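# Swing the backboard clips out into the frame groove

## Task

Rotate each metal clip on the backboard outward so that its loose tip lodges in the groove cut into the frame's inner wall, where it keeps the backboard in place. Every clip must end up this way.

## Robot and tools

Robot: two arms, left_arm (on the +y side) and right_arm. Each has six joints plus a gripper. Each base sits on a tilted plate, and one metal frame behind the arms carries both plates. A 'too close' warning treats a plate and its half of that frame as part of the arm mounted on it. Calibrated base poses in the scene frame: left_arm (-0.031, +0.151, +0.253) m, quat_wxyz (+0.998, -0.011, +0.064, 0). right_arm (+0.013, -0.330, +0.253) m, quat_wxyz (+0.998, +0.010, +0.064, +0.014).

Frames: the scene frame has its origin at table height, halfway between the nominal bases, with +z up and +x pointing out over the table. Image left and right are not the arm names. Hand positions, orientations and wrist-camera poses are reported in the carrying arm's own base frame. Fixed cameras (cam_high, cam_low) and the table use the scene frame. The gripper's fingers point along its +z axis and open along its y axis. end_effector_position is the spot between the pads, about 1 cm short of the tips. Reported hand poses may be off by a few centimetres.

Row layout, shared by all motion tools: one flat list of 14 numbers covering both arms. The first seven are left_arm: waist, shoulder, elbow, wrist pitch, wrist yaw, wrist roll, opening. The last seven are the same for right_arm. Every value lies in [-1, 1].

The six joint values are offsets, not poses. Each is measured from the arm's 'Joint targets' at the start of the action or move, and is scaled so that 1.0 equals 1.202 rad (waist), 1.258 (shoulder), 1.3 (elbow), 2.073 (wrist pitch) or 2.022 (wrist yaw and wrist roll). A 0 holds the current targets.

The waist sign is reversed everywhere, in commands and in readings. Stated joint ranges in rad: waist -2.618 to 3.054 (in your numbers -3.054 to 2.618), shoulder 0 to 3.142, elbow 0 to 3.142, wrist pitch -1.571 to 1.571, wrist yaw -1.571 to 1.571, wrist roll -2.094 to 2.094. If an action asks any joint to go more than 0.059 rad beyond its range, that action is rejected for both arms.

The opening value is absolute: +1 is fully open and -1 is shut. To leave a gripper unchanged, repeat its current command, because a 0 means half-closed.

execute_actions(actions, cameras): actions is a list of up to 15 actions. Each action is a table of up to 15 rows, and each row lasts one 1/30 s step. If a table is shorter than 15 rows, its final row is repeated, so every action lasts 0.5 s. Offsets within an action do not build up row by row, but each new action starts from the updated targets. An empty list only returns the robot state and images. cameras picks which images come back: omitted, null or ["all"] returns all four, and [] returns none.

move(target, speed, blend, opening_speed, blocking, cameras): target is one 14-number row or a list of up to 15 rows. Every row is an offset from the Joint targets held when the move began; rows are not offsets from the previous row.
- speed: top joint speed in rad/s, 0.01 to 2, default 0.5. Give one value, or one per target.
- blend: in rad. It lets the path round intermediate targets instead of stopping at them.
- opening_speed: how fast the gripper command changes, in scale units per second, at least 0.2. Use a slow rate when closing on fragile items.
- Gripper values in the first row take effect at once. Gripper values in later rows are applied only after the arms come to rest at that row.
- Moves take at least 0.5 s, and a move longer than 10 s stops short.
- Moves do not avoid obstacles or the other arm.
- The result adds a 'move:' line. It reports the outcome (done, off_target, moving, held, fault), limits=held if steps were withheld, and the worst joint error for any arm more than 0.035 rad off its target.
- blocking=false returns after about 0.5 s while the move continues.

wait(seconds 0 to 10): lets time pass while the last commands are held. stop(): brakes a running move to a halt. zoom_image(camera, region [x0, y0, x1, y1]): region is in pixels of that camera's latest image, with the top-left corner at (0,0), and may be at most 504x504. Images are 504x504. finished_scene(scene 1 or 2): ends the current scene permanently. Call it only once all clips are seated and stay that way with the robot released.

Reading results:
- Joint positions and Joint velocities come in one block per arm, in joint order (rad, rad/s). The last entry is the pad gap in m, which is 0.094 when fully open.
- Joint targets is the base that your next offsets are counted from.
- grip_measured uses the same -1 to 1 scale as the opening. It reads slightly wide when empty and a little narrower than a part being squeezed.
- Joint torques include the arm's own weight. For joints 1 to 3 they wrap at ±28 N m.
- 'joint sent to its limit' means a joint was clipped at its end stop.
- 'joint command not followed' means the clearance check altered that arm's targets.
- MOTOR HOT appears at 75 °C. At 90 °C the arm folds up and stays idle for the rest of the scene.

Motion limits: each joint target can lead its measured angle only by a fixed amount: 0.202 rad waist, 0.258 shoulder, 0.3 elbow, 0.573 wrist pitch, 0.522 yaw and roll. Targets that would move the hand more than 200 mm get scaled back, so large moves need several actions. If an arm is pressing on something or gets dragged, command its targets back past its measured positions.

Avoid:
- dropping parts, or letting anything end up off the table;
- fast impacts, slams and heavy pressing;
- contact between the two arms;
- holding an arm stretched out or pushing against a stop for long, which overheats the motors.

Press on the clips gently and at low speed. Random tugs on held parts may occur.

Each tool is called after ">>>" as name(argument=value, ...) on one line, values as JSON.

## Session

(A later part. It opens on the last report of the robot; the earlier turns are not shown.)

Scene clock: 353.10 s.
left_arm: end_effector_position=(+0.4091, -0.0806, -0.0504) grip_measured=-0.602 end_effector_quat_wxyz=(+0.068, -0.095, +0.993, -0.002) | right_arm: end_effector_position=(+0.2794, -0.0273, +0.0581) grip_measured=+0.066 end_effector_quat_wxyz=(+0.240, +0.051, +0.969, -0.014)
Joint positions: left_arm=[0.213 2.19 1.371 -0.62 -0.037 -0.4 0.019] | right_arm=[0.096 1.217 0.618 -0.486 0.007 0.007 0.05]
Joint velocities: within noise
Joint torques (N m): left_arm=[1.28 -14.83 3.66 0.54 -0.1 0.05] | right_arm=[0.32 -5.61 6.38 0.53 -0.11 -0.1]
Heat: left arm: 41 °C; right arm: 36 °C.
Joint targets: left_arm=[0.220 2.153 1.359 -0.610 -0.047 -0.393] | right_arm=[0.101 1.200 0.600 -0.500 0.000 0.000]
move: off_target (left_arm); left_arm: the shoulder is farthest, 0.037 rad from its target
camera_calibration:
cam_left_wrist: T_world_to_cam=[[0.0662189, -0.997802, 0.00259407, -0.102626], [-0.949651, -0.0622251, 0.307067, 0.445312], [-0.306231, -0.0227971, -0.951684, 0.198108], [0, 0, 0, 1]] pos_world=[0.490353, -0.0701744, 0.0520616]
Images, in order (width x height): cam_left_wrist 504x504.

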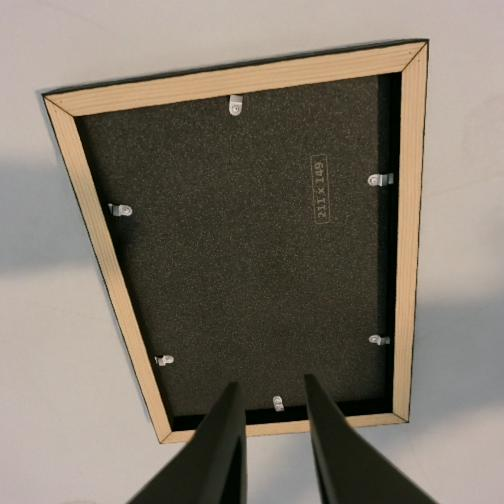

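>>> move(target=[[0.233,0.1574,-0.1554,0.1877,-0.0104,-0.1543,-0.25,0,0,0,0,0,0,0.064],[0.2221,0.2925,-0.1054,0.2074,-0.0104,-0.1543,-0.25,0,0,0,0,0,0,0.064]], speed=[0.8,0.5], cameras=["cam_left_wrist"])

>>> zoom_image(camera="cam_left_wrist", region=[150, 290, 390, 450])

Scene clock: 363.93 s.
left_arm: end_effector_position=(+0.3395, -0.1711, -0.1889) grip_measured=-0.252 end_effector_quat_wxyz=(+0.054, -0.103, +0.993, -0.003) | right_arm: end_effector_position=(+0.2794, -0.0273, +0.0581) grip_measured=+0.066 end_effector_quat_wxyz=(+0.240, +0.051, +0.969, -0.014)
Joint positions: left_arm=[0.496 2.499 1.21 -0.19 -0.057 -0.699 0.035] | right_arm=[0.096 1.217 0.618 -0.486 0.007 0.007 0.05]
Joint velocities: within noise
Joint torques (N m): left_arm=[0.32 -9.29 3.23 0.44 -0.1 -0.11] | right_arm=[0.32 -5.61 6.38 0.53 -0.1 -0.1]
Heat: left arm: 43 °C; right arm: 36 °C.
Joint targets: left_arm=[0.488 2.521 1.222 -0.180 -0.068 -0.705] | right_arm=[0.101 1.200 0.600 -0.500 0.000 0.000]
move: done
camera_calibration:
cam_left_wrist: T_world_to_cam=[[0.0819509, -0.996625, 0.00484455, -0.192705], [-0.939518, -0.0756313, 0.334046, 0.415466], [-0.332552, -0.0319269, -0.942544, 0.0520638], [0, 0, 0, 1]] pos_world=[0.423444, -0.15897, -0.0887787]
Images, in order (width x height): cam_left_wrist 504x504.

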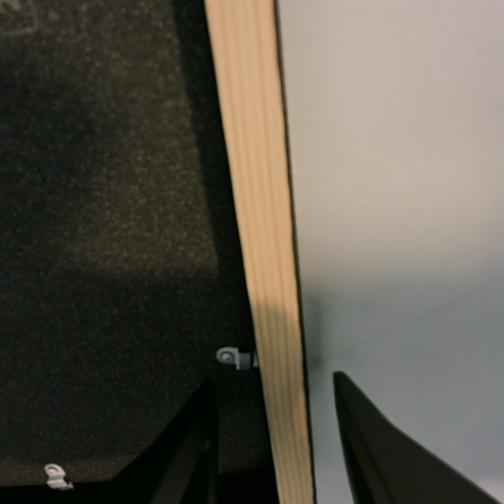

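Scaled by 2.100 from the camera's 504x504 image, which has a finer 720x720 frame.

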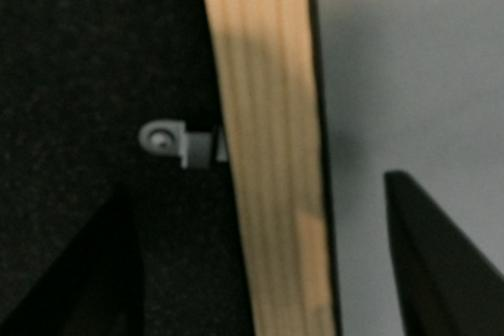

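>>> move(target=[[0,0,0,0,0,0.0237,-0.25,0,0,0,0,0,0,0.064],[0,0.0085,0.0015,0.0025,0,0.0237,-0.25,0,0,0,0,0,0,0.064]], speed=0.3, cameras=[])

>>> move(target=[0,0,0,0,0,0,-0.69,0,0,0,0,0,0,0.064], opening_speed=0.3, cameras=["cam_left_wrist"])

>>> zoom_image(camera="cam_left_wrist", region=[150, 290, 390, 450])

Scene clock: 367.17 s.
left_arm: end_effector_position=(+0.3405, -0.1717, -0.1887) grip_measured=-0.252 end_effector_quat_wxyz=(+0.056, -0.085, +0.995, -0.003) | right_arm: end_effector_position=(+0.2794, -0.0273, +0.0581) grip_measured=+0.066 end_effector_quat_wxyz=(+0.240, +0.051, +0.969, -0.014)
Joint positions: left_arm=[0.496 2.499 1.21 -0.185 -0.057 -0.664 0.035] | right_arm=[0.096 1.217 0.618 -0.486 0.007 0.007 0.05]
Joint velocities: within noise
Joint torques (N m): left_arm=[0.18 -8.49 3.3 0.42 -0.09 0.09] | right_arm=[0.32 -5.63 6.38 0.53 -0.1 -0.09]
Heat: left arm: 42 °C; right arm: 36 °C.
Joint targets: left_arm=[0.488 2.532 1.224 -0.175 -0.068 -0.657] | right_arm=[0.101 1.200 0.600 -0.500 0.000 0.000]
move: done
No camera images: "cameras" was empty.

Scene clock: 368.83 s.
left_arm: end_effector_position=(+0.3414, -0.1724, -0.1886) grip_measured=-0.688 end_effector_quat_wxyz=(+0.058, -0.085, +0.995, -0.005) | right_arm: end_effector_position=(+0.2794, -0.0273, +0.0581) grip_measured=+0.066 end_effector_quat_wxyz=(+0.240, +0.051, +0.969, -0.014)
Joint positions: left_arm=[0.496 2.499 1.21 -0.18 -0.055 -0.663 0.015] | right_arm=[0.096 1.217 0.618 -0.486 0.007 0.007 0.05]
Joint velocities: within noise
Joint torques (N m): left_arm=[0.27 -8.55 3.44 0.45 -0.08 0.05] | right_arm=[0.32 -5.64 6.38 0.53 -0.11 -0.09]
Heat: left arm: 42 °C; right arm: 36 °C.
Joint targets: left_arm=[0.488 2.532 1.224 -0.175 -0.068 -0.657] | right_arm=[0.101 1.200 0.600 -0.500 0.000 0.000]
move: done
camera_calibration:
cam_left_wrist: T_world_to_cam=[[0.0462374, -0.998907, 0.00685886, -0.181985], [-0.944168, -0.0414594, 0.326844, 0.423274], [-0.326203, -0.0215884, -0.945053, 0.0520262], [0, 0, 0, 1]] pos_world=[0.425028, -0.163114, -0.0879292]
Images, in order (width x height): cam_left_wrist 504x504.

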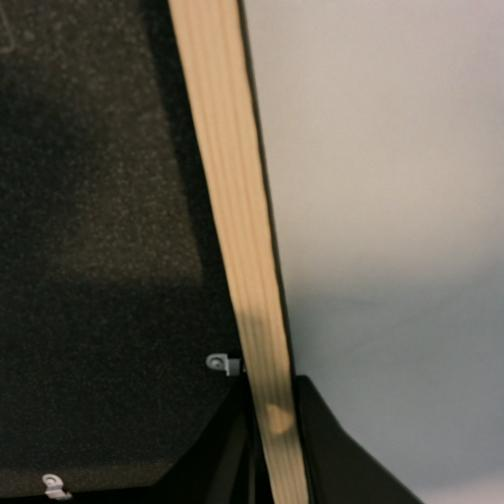

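Scaled by 2.100 from the camera's 504x504 image, which has a finer 720x720 frame.

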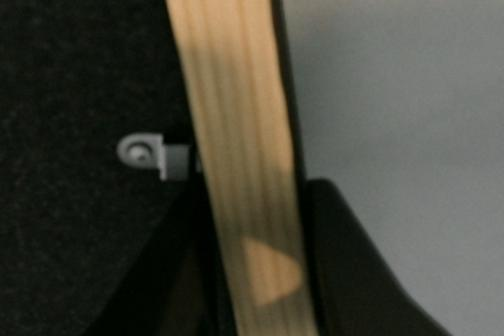

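>>> move(target=[[0,0,0,0,0,-0.042,-0.69,0,0,0,0,0,0,0.064],[-0.0052,0.0041,0.0108,-0.0085,0,-0.042,-0.69,0,0,0,0,0,0,0.064]], speed=0.2, cameras=["cam_left_wrist"])

>>> zoom_image(camera="cam_left_wrist", region=[150, 290, 390, 450])

Scene clock: 371.97 s.
left_arm: end_effector_position=(+0.3453, -0.1724, -0.1883) grip_measured=-0.688 end_effector_quat_wxyz=(+0.059, -0.123, +0.991, -0.008) | right_arm: end_effector_position=(+0.2794, -0.0273, +0.0581) grip_measured=+0.066 end_effector_quat_wxyz=(+0.240, +0.051, +0.969, -0.014)
Joint positions: left_arm=[0.491 2.503 1.224 -0.186 -0.055 -0.736 0.015] | right_arm=[0.096 1.217 0.618 -0.486 0.007 0.007 0.05]
Joint velocities: within noise
Joint torques (N m): left_arm=[0.1 -8.43 3.55 0.34 -0.09 -0.11] | right_arm=[0.32 -5.61 6.37 0.53 -0.11 -0.09]
Heat: left arm: 42 °C; right arm: 36 °C.
Joint targets: left_arm=[0.481 2.537 1.238 -0.193 -0.068 -0.742] | right_arm=[0.101 1.200 0.600 -0.500 0.000 0.000]
move: done
camera_calibration:
cam_left_wrist: T_world_to_cam=[[0.123183, -0.992232, 0.0173483, -0.205579], [-0.939086, -0.110898, 0.3253, 0.412759], [-0.320849, -0.0563631, -0.945452, 0.045685], [0, 0, 0, 1]] pos_world=[0.427598, -0.155633, -0.0875109]
Images, in order (width x height): cam_left_wrist 504x504.

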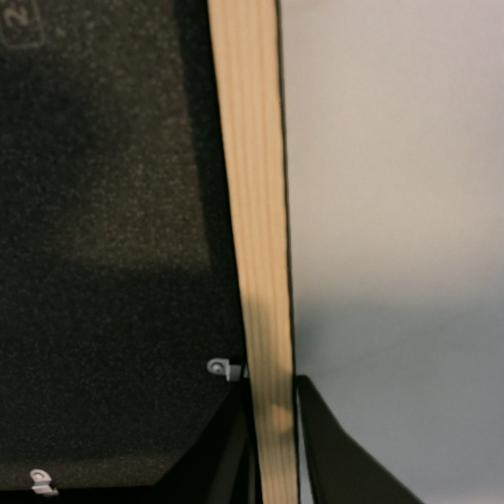

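Scaled by 2.100 from the camera's 504x504 image, which has a finer 720x720 frame.

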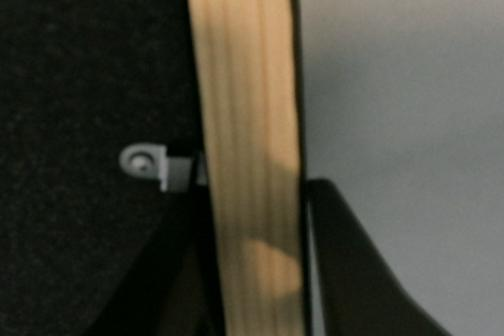

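>>> move(target=[[0,0.006,0.0015,0.002,0,0,-0.69,0,0,0,0,0,0,0.064],[-0.0033,0.0084,0.0079,-0.0006,0,0,-0.69,0,0,0,0,0,0,0.064]], speed=0.2, cameras=["cam_left_wrist"])

>>> zoom_image(camera="cam_left_wrist", region=[150, 290, 390, 450])

Scene clock: 373.87 s.
left_arm: end_effector_position=(+0.3454, -0.1721, -0.1892) grip_measured=-0.688 end_effector_quat_wxyz=(+0.055, -0.124, +0.991, -0.006) | right_arm: end_effector_position=(+0.2794, -0.0273, +0.0581) grip_measured=+0.066 end_effector_quat_wxyz=(+0.240, +0.051, +0.969, -0.014)
Joint positions: left_arm=[0.49 2.509 1.234 -0.199 -0.054 -0.737 0.015] | right_arm=[0.096 1.217 0.618 -0.486 0.007 0.007 0.05]
Joint velocities: within noise
Joint torques (N m): left_arm=[-0.02 -8.27 3.37 0.36 -0.13 -0.08] | right_arm=[0.32 -5.61 6.38 0.53 -0.1 -0.1]
Heat: left arm: 41 °C; right arm: 36 °C.
Joint targets: left_arm=[0.477 2.547 1.248 -0.194 -0.068 -0.742] | right_arm=[0.101 1.200 0.600 -0.500 0.000 0.000]
move: off_target (left_arm); left_arm: the shoulder is farthest, 0.038 rad from its target
camera_calibration:
cam_left_wrist: T_world_to_cam=[[0.125485, -0.992004, 0.0134758, -0.206778], [-0.936398, -0.113942, 0.331927, 0.412992], [-0.327737, -0.0542704, -0.943209, 0.0480333], [0, 0, 0, 1]] pos_world=[0.428415, -0.155461, -0.0889912]
Images, in order (width x height): cam_left_wrist 504x504.

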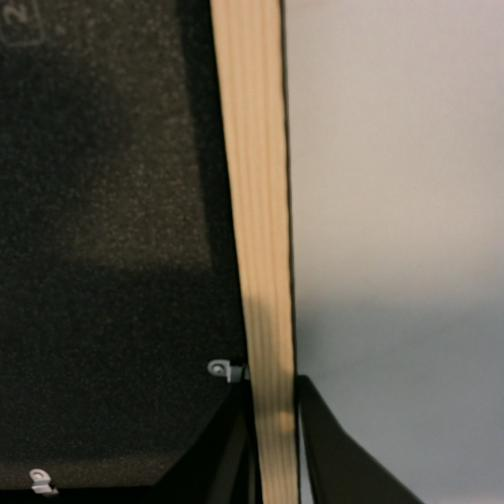

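Scaled by 2.100 from the camera's 504x504 image, which has a finer 720x720 frame.

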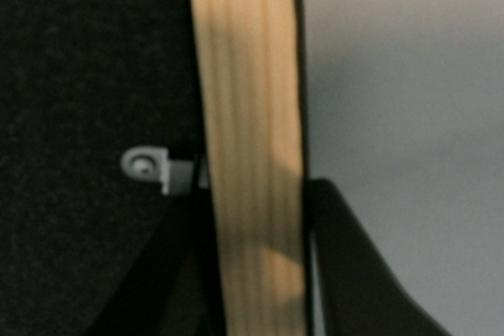

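>>> move(target=[-0.0035,0.0025,0.0078,0.001,0,0,-0.69,0,0,0,0,0,0,0.064], speed=0.2, cameras=["cam_left_wrist"])

>>> zoom_image(camera="cam_left_wrist", region=[150, 290, 390, 450])

Scene clock: 375.13 s.
left_arm: end_effector_position=(+0.3455, -0.1720, -0.1892) grip_measured=-0.688 end_effector_quat_wxyz=(+0.051, -0.126, +0.991, -0.006) | right_arm: end_effector_position=(+0.2794, -0.0273, +0.0581) grip_measured=+0.066 end_effector_quat_wxyz=(+0.240, +0.051, +0.969, -0.014)
Joint positions: left_arm=[0.487 2.512 1.242 -0.21 -0.049 -0.738 0.015] | right_arm=[0.096 1.217 0.618 -0.486 0.007 0.007 0.05]
Joint velocities: within noise
Joint torques (N m): left_arm=[-0.18 -8.2 3.88 0.54 -0.15 -0.03] | right_arm=[0.31 -5.64 6.38 0.53 -0.1 -0.09]
Heat: left arm: 41 °C; right arm: 36 °C.
Joint targets: left_arm=[0.473 2.551 1.258 -0.192 -0.068 -0.742] | right_arm=[0.101 1.200 0.600 -0.500 0.000 0.000]
move: off_target (left_arm); left_arm: the shoulder is farthest, 0.039 rad from its target
camera_calibration:
cam_left_wrist: T_world_to_cam=[[0.128494, -0.991604, 0.0145516, -0.207402], [-0.933529, -0.11599, 0.339219, 0.413198], [-0.334683, -0.0571719, -0.940595, 0.0505141], [0, 0, 0, 1]] pos_world=[0.429289, -0.154845, -0.0896335]
Images, in order (width x height): cam_left_wrist 504x504.

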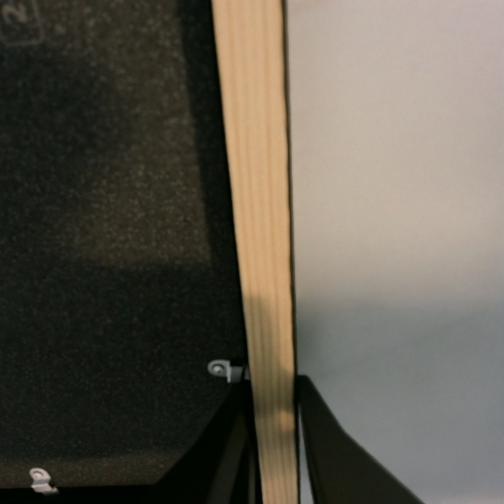

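Scaled by 2.100 from the camera's 504x504 image, which has a finer 720x720 frame.

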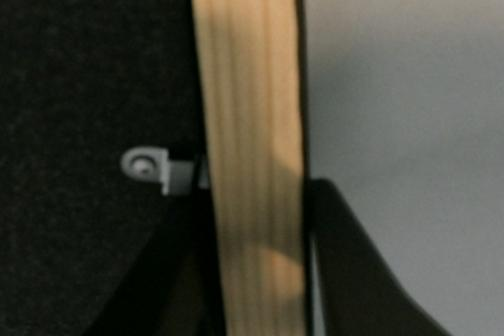

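>>> move(target=[-0.002,0,0.004,0.01,0,0,-0.67,0,0,0,0,0,0,0.064], speed=0.2, cameras=["cam_left_wrist"])

>>> zoom_image(camera="cam_left_wrist", region=[150, 290, 390, 450])

Scene clock: 377.03 s.
left_arm: end_effector_position=(+0.3493, -0.1719, -0.1885) grip_measured=-0.672 end_effector_quat_wxyz=(+0.055, -0.129, +0.990, -0.009) | right_arm: end_effector_position=(+0.2794, -0.0273, +0.0581) grip_measured=+0.066 end_effector_quat_wxyz=(+0.240, +0.051, +0.969, -0.014)
Joint positions: left_arm=[0.482 2.512 1.247 -0.205 -0.047 -0.738 0.015] | right_arm=[0.096 1.217 0.618 -0.486 0.007 0.007 0.05]
Joint velocities: within noise
Joint torques (N m): left_arm=[-0.06 -8.28 3.73 0.73 -0.19 -0.1] | right_arm=[0.32 -5.63 6.38 0.53 -0.11 -0.09]
Heat: left arm: 41 °C; right arm: 36 °C.
Joint targets: left_arm=[0.471 2.551 1.264 -0.171 -0.068 -0.743] | right_arm=[0.101 1.200 0.600 -0.500 0.000 0.000]
move: off_target (left_arm); left_arm: the shoulder is farthest, 0.039 rad from its target
camera_calibration:
cam_left_wrist: T_world_to_cam=[[0.133886, -0.990772, 0.0211193, -0.208321], [-0.935359, -0.1193, 0.332973, 0.415332], [-0.327381, -0.0643347, -0.9427, 0.0482631], [0, 0, 0, 1]] pos_world=[0.432176, -0.153744, -0.0883972]
Images, in order (width x height): cam_left_wrist 504x504.

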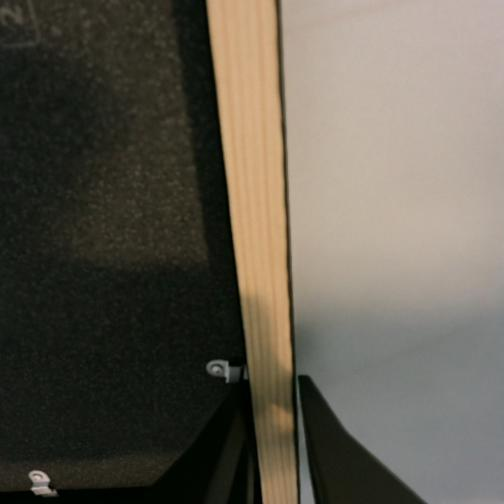

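Scaled by 2.100 from the camera's 504x504 image, which has a finer 720x720 frame.

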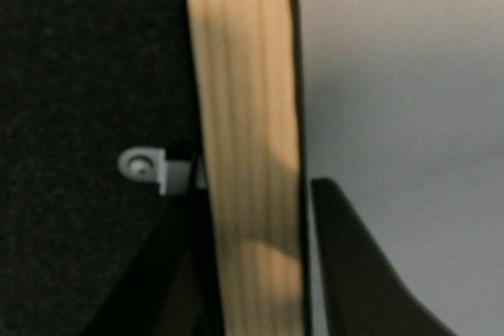

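>>> move(target=[[0,0,0,0,0,0,-0.25,0,0,0,0,0,0,0.064],[0.02,-0.08,-0.03,-0.03,0,0,-0.25,0,0,0,0,0,0,0.064],[0,-0.0085,-0.0112,-0.0058,-0.001,0,-0.25,0,0,0,0,0,0,0.064]], speed=0.4, cameras=["cam_left_wrist"])

>>> zoom_image(camera="cam_left_wrist", region=[150, 290, 390, 450])

Scene clock: 381.80 s.
left_arm: end_effector_position=(+0.3501, -0.1682, -0.1885) grip_measured=-0.252 end_effector_quat_wxyz=(+0.059, -0.132, +0.990, -0.006) | right_arm: end_effector_position=(+0.2794, -0.0273, +0.0581) grip_measured=+0.066 end_effector_quat_wxyz=(+0.240, +0.051, +0.969, -0.014)
Joint positions: left_arm=[0.477 2.509 1.238 -0.195 -0.058 -0.738 0.035] | right_arm=[0.096 1.217 0.618 -0.486 0.007 0.007 0.05]
Joint velocities: within noise
Joint torques (N m): left_arm=[0.47 -8.83 3.26 0.51 -0.08 -0.07] | right_arm=[0.32 -5.63 6.38 0.53 -0.1 -0.09]
Heat: left arm: 41 °C; right arm: 36 °C.
Joint targets: left_arm=[0.471 2.540 1.249 -0.183 -0.070 -0.742] | right_arm=[0.101 1.200 0.600 -0.500 0.000 0.000]
move: done
camera_calibration:
cam_left_wrist: T_world_to_cam=[[0.139731, -0.99008, 0.0147006, -0.207882], [-0.937335, -0.127472, 0.324275, 0.414219], [-0.319185, -0.0590907, -0.945849, 0.0461906], [0, 0, 0, 1]] pos_world=[0.432052, -0.150289, -0.0875756]
Images, in order (width x height): cam_left_wrist 504x504.

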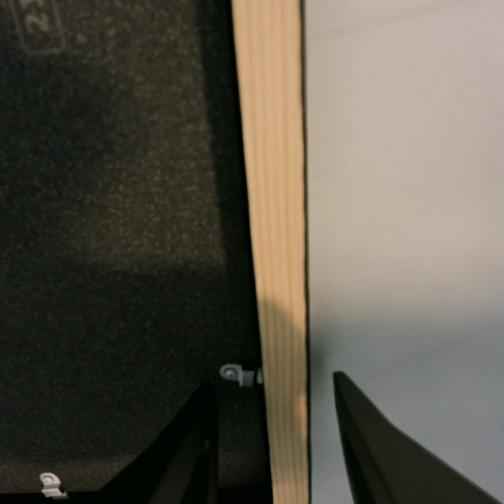

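Scaled by 2.100 from the camera's 504x504 image, which has a finer 720x720 frame.

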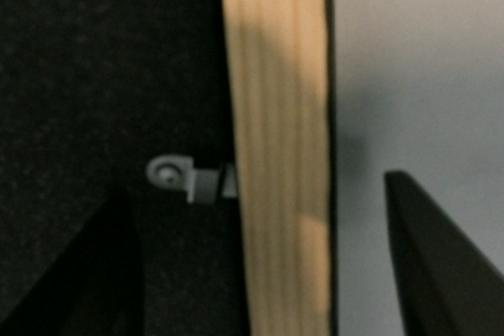

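>>> move(target=[0,0.0065,0,0.002,0,0,-0.25,0,0,0,0,0,0,0.064], speed=0.4, cameras=[])

>>> move(target=[0,0,0,0,0,0,-0.72,0,0,0,0,0,0,0.064], opening_speed=0.3, cameras=["cam_left_wrist"])

>>> zoom_image(camera="cam_left_wrist", region=[150, 290, 390, 450])

Scene clock: 383.77 s.
left_arm: end_effector_position=(+0.3500, -0.1681, -0.1886) grip_measured=-0.252 end_effector_quat_wxyz=(+0.059, -0.132, +0.990, -0.006) | right_arm: end_effector_position=(+0.2794, -0.0273, +0.0581) grip_measured=+0.066 end_effector_quat_wxyz=(+0.240, +0.051, +0.969, -0.014)
Joint positions: left_arm=[0.477 2.509 1.238 -0.195 -0.058 -0.738 0.035] | right_arm=[0.096 1.217 0.618 -0.486 0.007 0.007 0.05]
Joint velocities: within noise
Joint torques (N m): left_arm=[0.43 -8.32 3.36 0.56 -0.09 -0.07] | right_arm=[0.31 -5.61 6.38 0.53 -0.1 -0.09]
Heat: left arm: 41 °C; right arm: 36 °C.
Joint targets: left_arm=[0.471 2.548 1.249 -0.179 -0.070 -0.742] | right_arm=[0.101 1.200 0.600 -0.500 0.000 0.000]
move: off_target (left_arm); left_arm: the shoulder is farthest, 0.039 rad from its target
No camera images: "cameras" was empty.

Scene clock: 385.63 s.
left_arm: end_effector_position=(+0.3522, -0.1694, -0.1882) grip_measured=-0.716 end_effector_quat_wxyz=(+0.063, -0.132, +0.989, -0.009) | right_arm: end_effector_position=(+0.2794, -0.0273, +0.0581) grip_measured=+0.066 end_effector_quat_wxyz=(+0.240, +0.051, +0.969, -0.014)
Joint positions: left_arm=[0.477 2.509 1.239 -0.187 -0.057 -0.738 0.013] | right_arm=[0.096 1.217 0.618 -0.486 0.007 0.007 0.05]
Joint velocities: within noise
Joint torques (N m): left_arm=[0.44 -8.13 3.19 0.52 -0.13 -0.05] | right_arm=[0.32 -5.63 6.37 0.53 -0.11 -0.09]
Heat: left arm: 40 °C; right arm: 36 °C.
Joint targets: left_arm=[0.471 2.548 1.249 -0.179 -0.070 -0.742] | right_arm=[0.101 1.200 0.600 -0.500 0.000 0.000]
move: off_target (left_arm); left_arm: the shoulder is farthest, 0.039 rad from its target
camera_calibration:
cam_left_wrist: T_world_to_cam=[[0.139518, -0.990009, 0.0203955, -0.20827], [-0.939736, -0.125885, 0.317882, 0.415876], [-0.312139, -0.0635167, -0.947911, 0.043457], [0, 0, 0, 1]] pos_world=[0.433436, -0.151076, -0.0867585]
Images, in order (width x height): cam_left_wrist 504x504.

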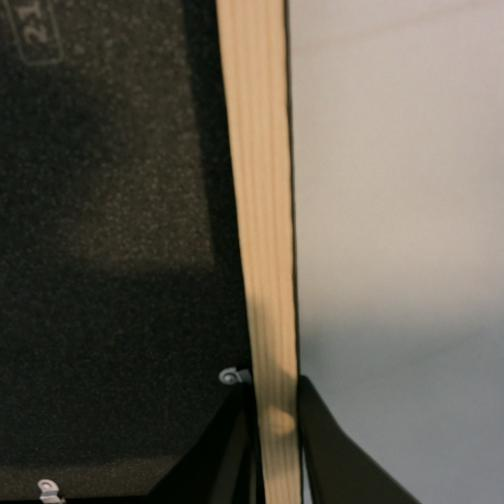

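Scaled by 2.100 from the camera's 504x504 image, which has a finer 720x720 frame.

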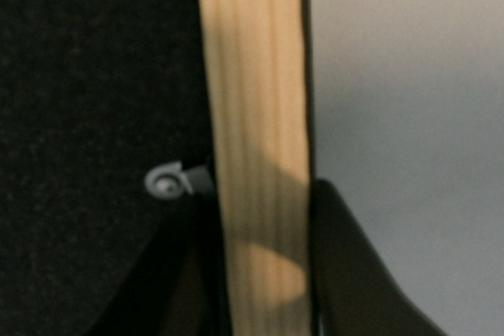

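>>> move(target=[[0,0,0,0,0,0,-0.62,0,0,0,0,0,0,0.064],[0,-0.064,0,0,0,0,-0.62,0,0,0,0,0,0,0.064],[0,-0.16,-0.055,-0.05,0,0,-0.62,0,0,0,0,0,0,0.064]], speed=0.5, cameras=["cam_left_wrist"])

>>> zoom_image(camera="cam_left_wrist", region=[190, 180, 290, 260])

Scene clock: 388.10 s.
left_arm: end_effector_position=(+0.3486, -0.1672, -0.1470) grip_measured=-0.622 end_effector_quat_wxyz=(+0.065, -0.132, +0.989, -0.010) | right_arm: end_effector_position=(+0.2794, -0.0273, +0.0581) grip_measured=+0.066 end_effector_quat_wxyz=(+0.240, +0.051, +0.969, -0.014)
Joint positions: left_arm=[0.477 2.367 1.186 -0.272 -0.059 -0.738 0.018] | right_arm=[0.096 1.217 0.618 -0.486 0.007 0.007 0.05]
Joint velocities: within noise
Joint torques (N m): left_arm=[0.32 -12.79 2.09 0.35 -0.11 -0.06] | right_arm=[0.31 -5.63 6.38 0.53 -0.1 -0.09]
Heat: left arm: 41 °C; right arm: 36 °C.
Joint targets: left_arm=[0.471 2.347 1.177 -0.283 -0.070 -0.742] | right_arm=[0.101 1.200 0.600 -0.500 0.000 0.000]
move: done
camera_calibration:
cam_left_wrist: T_world_to_cam=[[0.139585, -0.989965, 0.0220283, -0.206218], [-0.941324, -0.125757, 0.313201, 0.399546], [-0.307288, -0.0644538, -0.949431, 0.0793913], [0, 0, 0, 1]] pos_world=[0.429283, -0.148785, -0.0452192]
Images, in order (width x height): cam_left_wrist 504x504.

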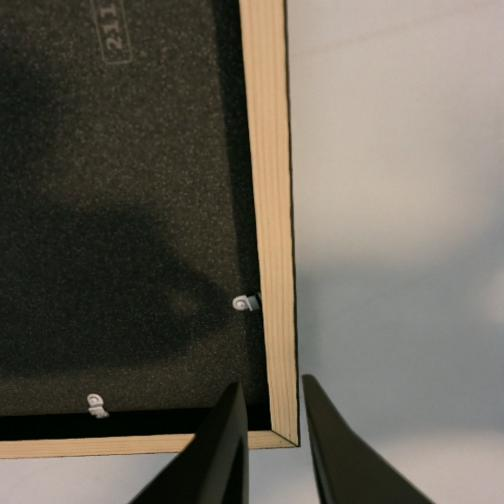

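Scaled by 5.040 from the camera's 504x504 image, which has a finer 720x720 frame.

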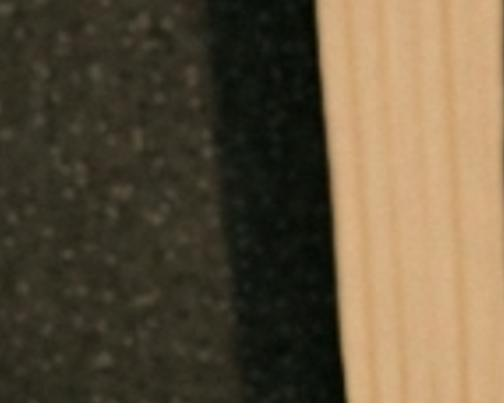

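>>> zoom_image(camera="cam_left_wrist", region=[210, 275, 290, 330])

>>> zoom_image(camera="cam_left_wrist", region=[70, 380, 150, 435])

Scaled by 6.300 from the camera's 504x504 image, which has a finer 720x720 frame.

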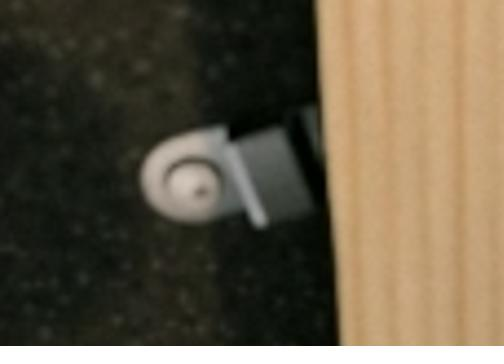

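Scaled by 6.300 from the camera's 504x504 image, which has a finer 720x720 frame.

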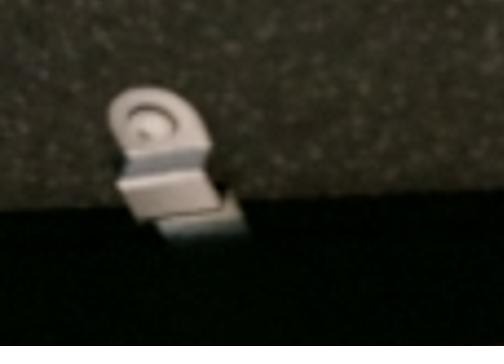

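>>> move(target=[[0,0.04,0.07,-0.01,0,0.0171,-0.25,0,0,0,0,0,0,0.064],[-0.02,0.1534,0.1038,0.0178,-0.005,0.0171,-0.25,0,0,0,0,0,0,0.064]], speed=0.5, cameras=["cam_left_wrist"])

>>> zoom_image(camera="cam_left_wrist", region=[150, 320, 390, 480])

Scene clock: 398.33 s.
left_arm: end_effector_position=(+0.3641, -0.1619, -0.1845) grip_measured=-0.252 end_effector_quat_wxyz=(+0.058, -0.132, +0.990, +0.002) | right_arm: end_effector_position=(+0.2794, -0.0273, +0.0581) grip_measured=+0.066 end_effector_quat_wxyz=(+0.240, +0.051, +0.969, -0.014)
Joint positions: left_arm=[0.451 2.521 1.3 -0.255 -0.068 -0.714 0.035] | right_arm=[0.096 1.217 0.618 -0.486 0.007 0.007 0.05]
Joint velocities: within noise
Joint torques (N m): left_arm=[0.55 -10.15 3.55 0.46 -0.13 0.05] | right_arm=[0.32 -5.63 6.38 0.53 -0.11 -0.1]
Heat: left arm: 41 °C; right arm: 36 °C.
Joint targets: left_arm=[0.447 2.540 1.312 -0.246 -0.080 -0.708] | right_arm=[0.101 1.200 0.600 -0.500 0.000 0.000]
move: done
camera_calibration:
cam_left_wrist: T_world_to_cam=[[0.141661, -0.989913, -0.00218214, -0.207537], [-0.935427, -0.134585, 0.326899, 0.425491], [-0.323895, -0.0442677, -0.945057, 0.058983], [0, 0, 0, 1]] pos_world=[0.44652, -0.145568, -0.0838031]
Images, in order (width x height): cam_left_wrist 504x504.

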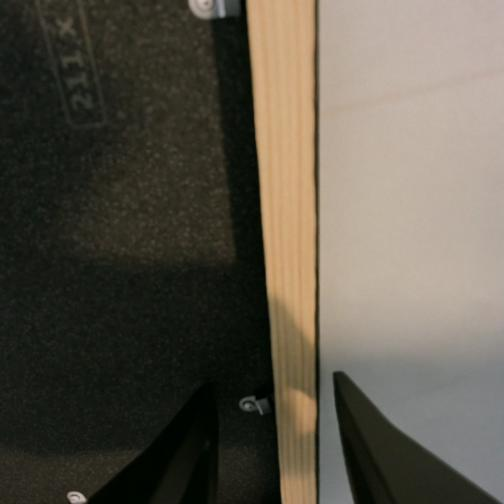

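Scaled by 2.100 from the camera's 504x504 image, which has a finer 720x720 frame.

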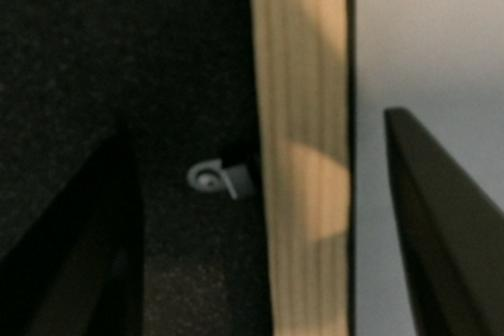

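>>> move(target=[[0.02,-0.08,-0.03,-0.03,0,0,-0.25,0,0,0,0,0,0,0.064],[-0.0033,0.0145,0.0105,0.0051,0,0,-0.25,0,0,0,0,0,0,0.064]], speed=0.4, cameras=["cam_left_wrist"])

>>> zoom_image(camera="cam_left_wrist", region=[150, 320, 390, 480])

Scene clock: 401.70 s.
left_arm: end_effector_position=(+0.3715, -0.1637, -0.1844) grip_measured=-0.252 end_effector_quat_wxyz=(+0.066, -0.134, +0.989, -0.002) | right_arm: end_effector_position=(+0.2794, -0.0273, +0.0581) grip_measured=+0.066 end_effector_quat_wxyz=(+0.240, +0.051, +0.969, -0.014)
Joint positions: left_arm=[0.448 2.529 1.316 -0.245 -0.069 -0.713 0.035] | right_arm=[0.096 1.217 0.618 -0.486 0.007 0.007 0.05]
Joint velocities: within noise
Joint torques (N m): left_arm=[0.59 -9.42 3.45 0.5 -0.13 0.04] | right_arm=[0.32 -5.64 6.38 0.53 -0.11 -0.09]
Heat: left arm: 41 °C; right arm: 36 °C.
Joint targets: left_arm=[0.443 2.558 1.326 -0.236 -0.080 -0.708] | right_arm=[0.101 1.200 0.600 -0.500 0.000 0.000]
move: done
camera_calibration:
cam_left_wrist: T_world_to_cam=[[0.144757, -0.98944, 0.0072797, -0.209695], [-0.940529, -0.135309, 0.311603, 0.431069], [-0.307327, -0.0519536, -0.950185, 0.0530416], [0, 0, 0, 1]] pos_world=[0.452089, -0.146398, -0.0823963]
Images, in order (width x height): cam_left_wrist 504x504.

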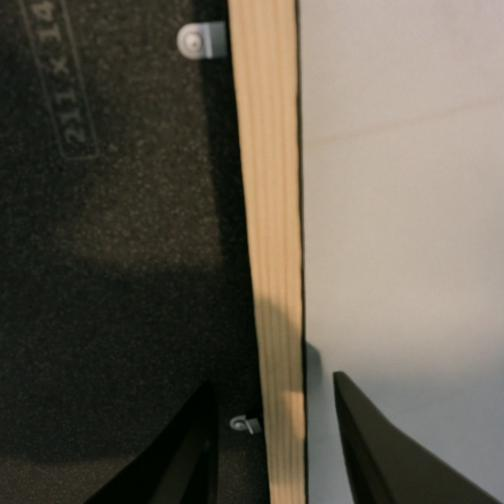

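Scaled by 2.100 from the camera's 504x504 image, which has a finer 720x720 frame.

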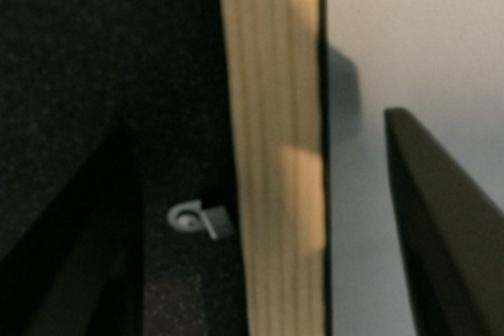

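>>> move(target=[[0.02,-0.06,-0.03,-0.03,0,0,-0.25,0,0,0,0,0,0,0.064],[0.0017,0.004,-0.0008,0.0034,0,0,-0.25,0,0,0,0,0,0,0.064]], speed=0.4, cameras=["cam_left_wrist"])

>>> zoom_image(camera="cam_left_wrist", region=[150, 320, 390, 480])

Scene clock: 406.27 s.
left_arm: end_effector_position=(+0.3717, -0.1653, -0.1845) grip_measured=-0.252 end_effector_quat_wxyz=(+0.068, -0.132, +0.989, -0.004) | right_arm: end_effector_position=(+0.2794, -0.0273, +0.0581) grip_measured=+0.066 end_effector_quat_wxyz=(+0.240, +0.051, +0.969, -0.014)
Joint positions: left_arm=[0.451 2.528 1.313 -0.238 -0.069 -0.713 0.035] | right_arm=[0.096 1.217 0.618 -0.486 0.007 0.007 0.05]
Joint velocities: within noise
Joint torques (N m): left_arm=[0.54 -8.95 3.69 0.51 -0.08 0.06] | right_arm=[0.31 -5.63 6.38 0.53 -0.11 -0.09]
Heat: left arm: 40 °C; right arm: 36 °C.
Joint targets: left_arm=[0.445 2.563 1.325 -0.228 -0.080 -0.708] | right_arm=[0.101 1.200 0.600 -0.500 0.000 0.000]
move: done
camera_calibration:
cam_left_wrist: T_world_to_cam=[[0.14136, -0.989908, 0.00995123, -0.209623], [-0.94252, -0.131505, 0.307183, 0.431642], [-0.302775, -0.0528028, -0.951598, 0.0509092], [0, 0, 0, 1]] pos_world=[0.451878, -0.148056, -0.0820622]
Images, in order (width x height): cam_left_wrist 504x504.

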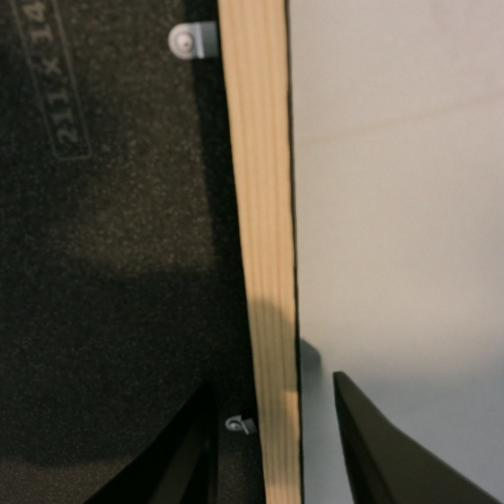

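Scaled by 2.100 from the camera's 504x504 image, which has a finer 720x720 frame.

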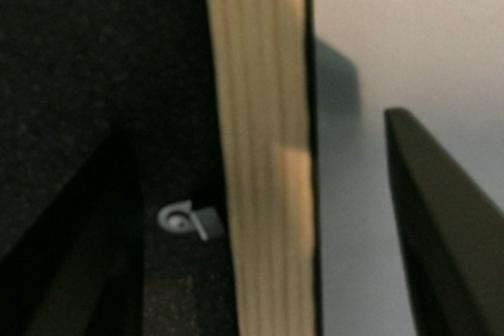

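>>> move(target=[0,0.0065,0,0.000,0,0,-0.25,0,0,0,0,0,0,0.064], speed=0.4, cameras=["cam_left_wrist"])

>>> zoom_image(camera="cam_left_wrist", region=[150, 320, 390, 480])

Scene clock: 407.70 s.
left_arm: end_effector_position=(+0.3717, -0.1653, -0.1851) grip_measured=-0.252 end_effector_quat_wxyz=(+0.069, -0.132, +0.989, -0.003) | right_arm: end_effector_position=(+0.2794, -0.0273, +0.0581) grip_measured=+0.066 end_effector_quat_wxyz=(+0.240, +0.051, +0.969, -0.014)
Joint positions: left_arm=[0.451 2.53 1.313 -0.235 -0.07 -0.713 0.035] | right_arm=[0.096 1.217 0.618 -0.486 0.007 0.007 0.05]
Joint velocities: within noise
Joint torques (N m): left_arm=[0.31 -8.46 3.6 0.49 -0.1 0.07] | right_arm=[0.32 -5.61 6.38 0.53 -0.1 -0.09]
Heat: left arm: 40 °C; right arm: 36 °C.
Joint targets: left_arm=[0.445 2.571 1.325 -0.228 -0.080 -0.708] | right_arm=[0.101 1.200 0.600 -0.500 0.000 0.000]
move: off_target (left_arm); left_arm: the shoulder is farthest, 0.041 rad from its target
camera_calibration:
cam_left_wrist: T_world_to_cam=[[0.1414, -0.989904, 0.00985045, -0.209584], [-0.942671, -0.131601, 0.306681, 0.431818], [-0.302288, -0.0526504, -0.951761, 0.0500981], [0, 0, 0, 1]] pos_world=[0.451841, -0.148003, -0.0826844]
Images, in order (width x height): cam_left_wrist 504x504.

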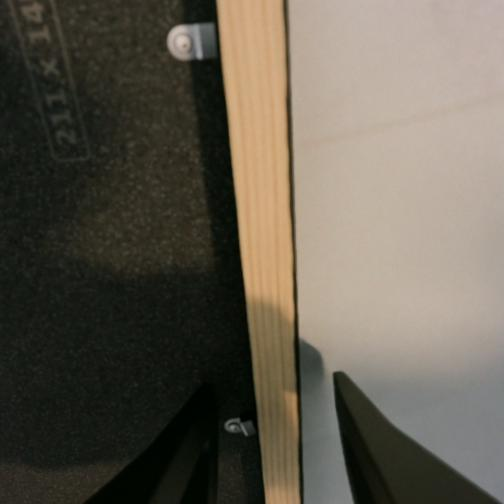

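Scaled by 2.100 from the camera's 504x504 image, which has a finer 720x720 frame.

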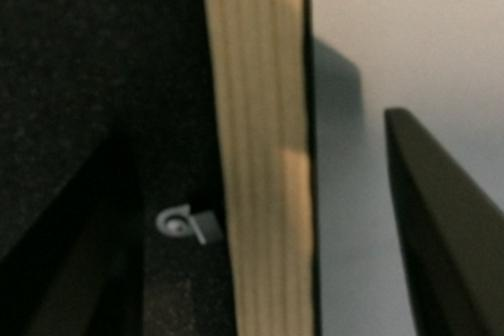

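>>> move(target=[0,0.005,0,0.000,0,0,-0.25,0,0,0,0,0,0,0.064], speed=0.4, cameras=[])

Scene clock: 408.97 s.
left_arm: end_effector_position=(+0.3717, -0.1653, -0.1853) grip_measured=-0.252 end_effector_quat_wxyz=(+0.069, -0.132, +0.989, -0.003) | right_arm: end_effector_position=(+0.2794, -0.0273, +0.0581) grip_measured=+0.066 end_effector_quat_wxyz=(+0.240, +0.051, +0.969, -0.014)
Joint positions: left_arm=[0.451 2.531 1.314 -0.236 -0.07 -0.713 0.035] | right_arm=[0.096 1.217 0.618 -0.486 0.007 0.007 0.05]
Joint velocities: within noise
Joint torques (N m): left_arm=[0.4 -8.02 3.54 0.5 -0.09 -0.01] | right_arm=[0.32 -5.63 6.37 0.53 -0.11 -0.09]
Heat: left arm: 40 °C; right arm: 36 °C.
Joint targets: left_arm=[0.445 2.578 1.325 -0.228 -0.080 -0.708] | right_arm=[0.101 1.200 0.600 -0.500 0.000 0.000]
move: off_target (left_arm); left_arm: the shoulder is farthest, 0.046 rad from its target
No camera images: "cameras" was empty.

>>> move(target=[0,0,0,0,0,0,-0.64,0,0,0,0,0,0,0.064], opening_speed=0.3, cameras=["cam_left_wrist"])

>>> zoom_image(camera="cam_left_wrist", region=[150, 320, 390, 480])

Scene clock: 411.07 s.
left_arm: end_effector_position=(+0.3720, -0.1644, -0.1852) grip_measured=-0.638 end_effector_quat_wxyz=(+0.069, -0.132, +0.989, -0.001) | right_arm: end_effector_position=(+0.2794, -0.0273, +0.0581) grip_measured=+0.066 end_effector_quat_wxyz=(+0.240, +0.051, +0.969, -0.014)
Joint positions: left_arm=[0.451 2.531 1.316 -0.239 -0.075 -0.712 0.017] | right_arm=[0.096 1.217 0.618 -0.486 0.007 0.007 0.05]
Joint velocities: within noise
Joint torques (N m): left_arm=[0.58 -7.87 3.43 0.5 -0.03 0.03] | right_arm=[0.32 -5.61 6.38 0.53 -0.11 -0.09]
Heat: left arm: 40 °C; right arm: 36 °C.
Joint targets: left_arm=[0.445 2.578 1.325 -0.228 -0.080 -0.708] | right_arm=[0.101 1.200 0.600 -0.500 0.000 0.000]
move: off_target (left_arm); left_arm: the shoulder is farthest, 0.047 rad from its target
camera_calibration:
cam_left_wrist: T_world_to_cam=[[0.14127, -0.989963, 0.00406855, -0.209784], [-0.942762, -0.133278, 0.305674, 0.431838], [-0.302063, -0.0470182, -0.952128, 0.0509945], [0, 0, 0, 1]] pos_world=[0.45216, -0.147726, -0.0825947]
Images, in order (width x height): cam_left_wrist 504x504.

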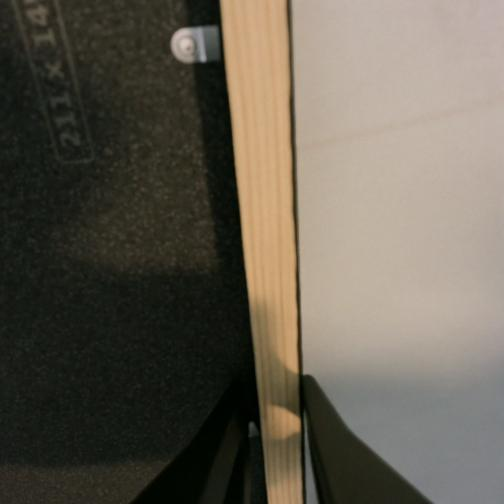

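Scaled by 2.100 from the camera's 504x504 image, which has a finer 720x720 frame.

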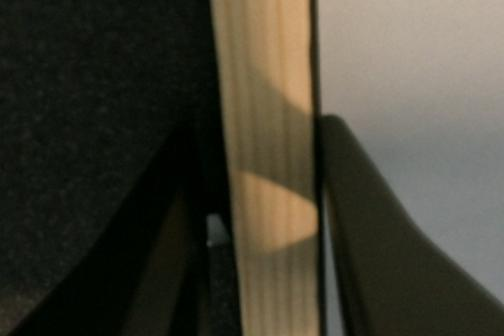

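Close a bit more, then release and view.

>>> move(target=[0,0,0,0,0,0,-0.70,0,0,0,0,0,0,0.064], opening_speed=0.3, cameras=[])

>>> move(target=[[0,0,0,0,0,0,-0.60,0,0,0,0,0,0,0.064],[0,-0.064,0,0,0,0,-0.60,0,0,0,0,0,0,0.064],[0,-0.16,-0.055,-0.05,0,0,-0.60,0,0,0,0,0,0,0.064],[-0.01,-0.22,-0.02,-0.03,0,0,-0.60,0,0,0,0,0,0,0.064]], speed=0.5, cameras=["cam_left_wrist"])

Scene clock: 412.27 s.
left_arm: end_effector_position=(+0.3723, -0.1655, -0.1851) grip_measured=-0.697 end_effector_quat_wxyz=(+0.069, -0.131, +0.989, -0.003) | right_arm: end_effector_position=(+0.2794, -0.0273, +0.0581) grip_measured=+0.066 end_effector_quat_wxyz=(+0.240, +0.051, +0.969, -0.014)
Joint positions: left_arm=[0.451 2.531 1.316 -0.236 -0.07 -0.711 0.014] | right_arm=[0.096 1.217 0.618 -0.486 0.007 0.007 0.05]
Joint velocities: within noise
Joint torques (N m): left_arm=[0.27 -7.87 3.49 0.51 -0.11 0.01] | right_arm=[0.32 -5.63 6.38 0.53 -0.1 -0.09]
Heat: left arm: 40 °C; right arm: 36 °C.
Joint targets: left_arm=[0.445 2.578 1.325 -0.228 -0.080 -0.708] | right_arm=[0.101 1.200 0.600 -0.500 0.000 0.000]
move: off_target (left_arm); left_arm: the shoulder is farthest, 0.047 rad from its target
No camera images: "cameras" was empty.

Scene clock: 414.03 s.
left_arm: end_effector_position=(+0.4029, -0.1738, -0.1094) grip_measured=-0.602 end_effector_quat_wxyz=(+0.123, -0.139, +0.982, -0.038) | right_arm: end_effector_position=(+0.2794, -0.0273, +0.0581) grip_measured=+0.066 end_effector_quat_wxyz=(+0.240, +0.051, +0.969, -0.014)
Joint positions: left_arm=[0.438 2.326 1.292 -0.288 -0.07 -0.711 0.019] | right_arm=[0.096 1.217 0.618 -0.486 0.007 0.007 0.05]
Joint velocities: within noise
Joint torques (N m): left_arm=[0.47 -13.86 4.49 0.61 -0.09 0.04] | right_arm=[0.31 -5.63 6.38 0.53 -0.1 -0.09]
Heat: left arm: 40 °C; right arm: 36 °C.
Joint targets: left_arm=[0.433 2.301 1.299 -0.291 -0.080 -0.708] | right_arm=[0.101 1.200 0.600 -0.500 0.000 0.000]
move: done
camera_calibration:
cam_left_wrist: T_world_to_cam=[[0.147088, -0.985783, 0.0812171, -0.216948], [-0.971059, -0.128293, 0.20146, 0.437352], [-0.188177, -0.108499, -0.976124, 0.0727993], [0, 0, 0, 1]] pos_world=[0.470304, -0.149856, 0.000571925]
Images, in order (width x height): cam_left_wrist 504x504.

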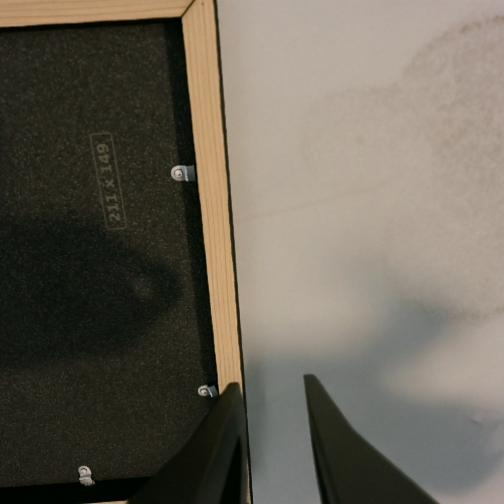

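>>> zoom_image(camera="cam_left_wrist", region=[175, 365, 245, 415])

>>> zoom_image(camera="cam_left_wrist", region=[155, 150, 225, 200])

>>> zoom_image(camera="cam_left_wrist", region=[60, 450, 130, 500])

Scaled by 7.200 from the camera's 504x504 image, which has a finer 720x720 frame.

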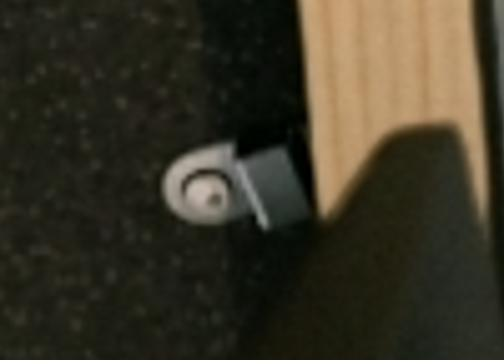

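Scaled by 7.200 from the camera's 504x504 image, which has a finer 720x720 frame.

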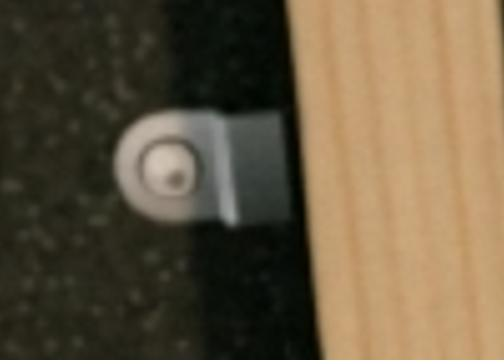

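Scaled by 7.200 from the camera's 504x504 image, which has a finer 720x720 frame.

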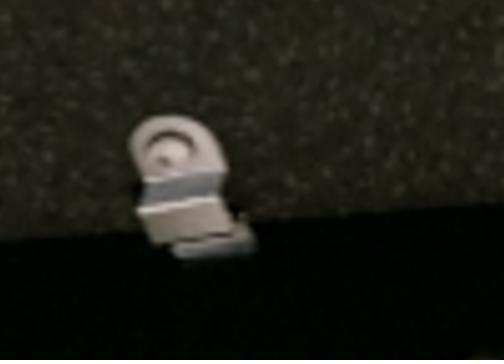

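>>> move(target=[-0.1764,-0.1176,0.0462,-0.1544,0.0158,0.1558,-0.60,0,0,0,0,0,0,0.064], speed=0.8, cameras=["cam_left_wrist"])

>>> zoom_image(camera="cam_left_wrist", region=[205, 70, 275, 120])

>>> zoom_image(camera="cam_left_wrist", region=[345, 315, 415, 365])

Scene clock: 417.30 s.
left_arm: end_effector_position=(+0.4097, -0.0785, -0.0476) grip_measured=-0.602 end_effector_quat_wxyz=(+0.079, -0.094, +0.992, +0.003) | right_arm: end_effector_position=(+0.2794, -0.0273, +0.0581) grip_measured=+0.066 end_effector_quat_wxyz=(+0.240, +0.051, +0.969, -0.014)
Joint positions: left_arm=[0.215 2.172 1.351 -0.6 -0.054 -0.399 0.019] | right_arm=[0.096 1.217 0.618 -0.486 0.007 0.007 0.05]
Joint velocities: within noise
Joint torques (N m): left_arm=[1.13 -13.23 5.2 0.34 0.05 -0.02] | right_arm=[0.31 -5.63 6.37 0.53 -0.1 -0.09]
Heat: left arm: 41 °C; right arm: 36 °C.
Joint targets: left_arm=[0.221 2.153 1.359 -0.611 -0.048 -0.393] | right_arm=[0.101 1.200 0.600 -0.500 0.000 0.000]
move: done
camera_calibration:
cam_left_wrist: T_world_to_cam=[[0.0657096, -0.997795, -0.00937191, -0.100973], [-0.955867, -0.0656383, 0.286372, 0.446535], [-0.286356, -0.00985912, -0.958073, 0.193582], [0, 0, 0, 1]] pos_world=[0.488896, -0.0695318, 0.0566442]
Images, in order (width x height): cam_left_wrist 504x504.

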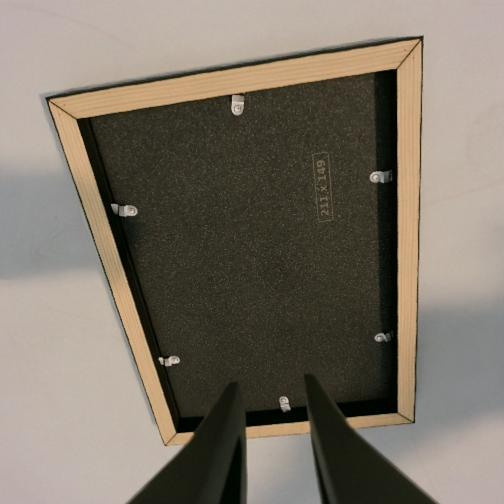

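Scaled by 7.200 from the camera's 504x504 image, which has a finer 720x720 frame.

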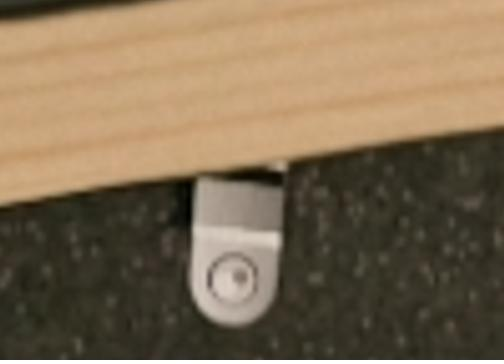

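Scaled by 7.200 from the camera's 504x504 image, which has a finer 720x720 frame.

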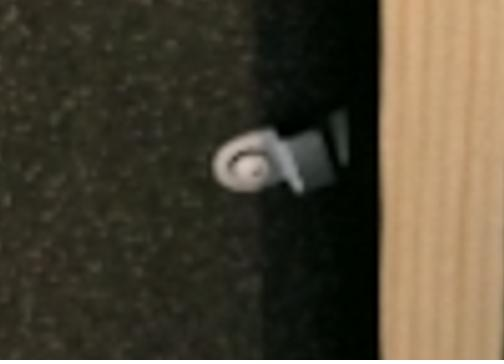

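>>> finished_scene(scene=2)

The scene is finished: the task was done.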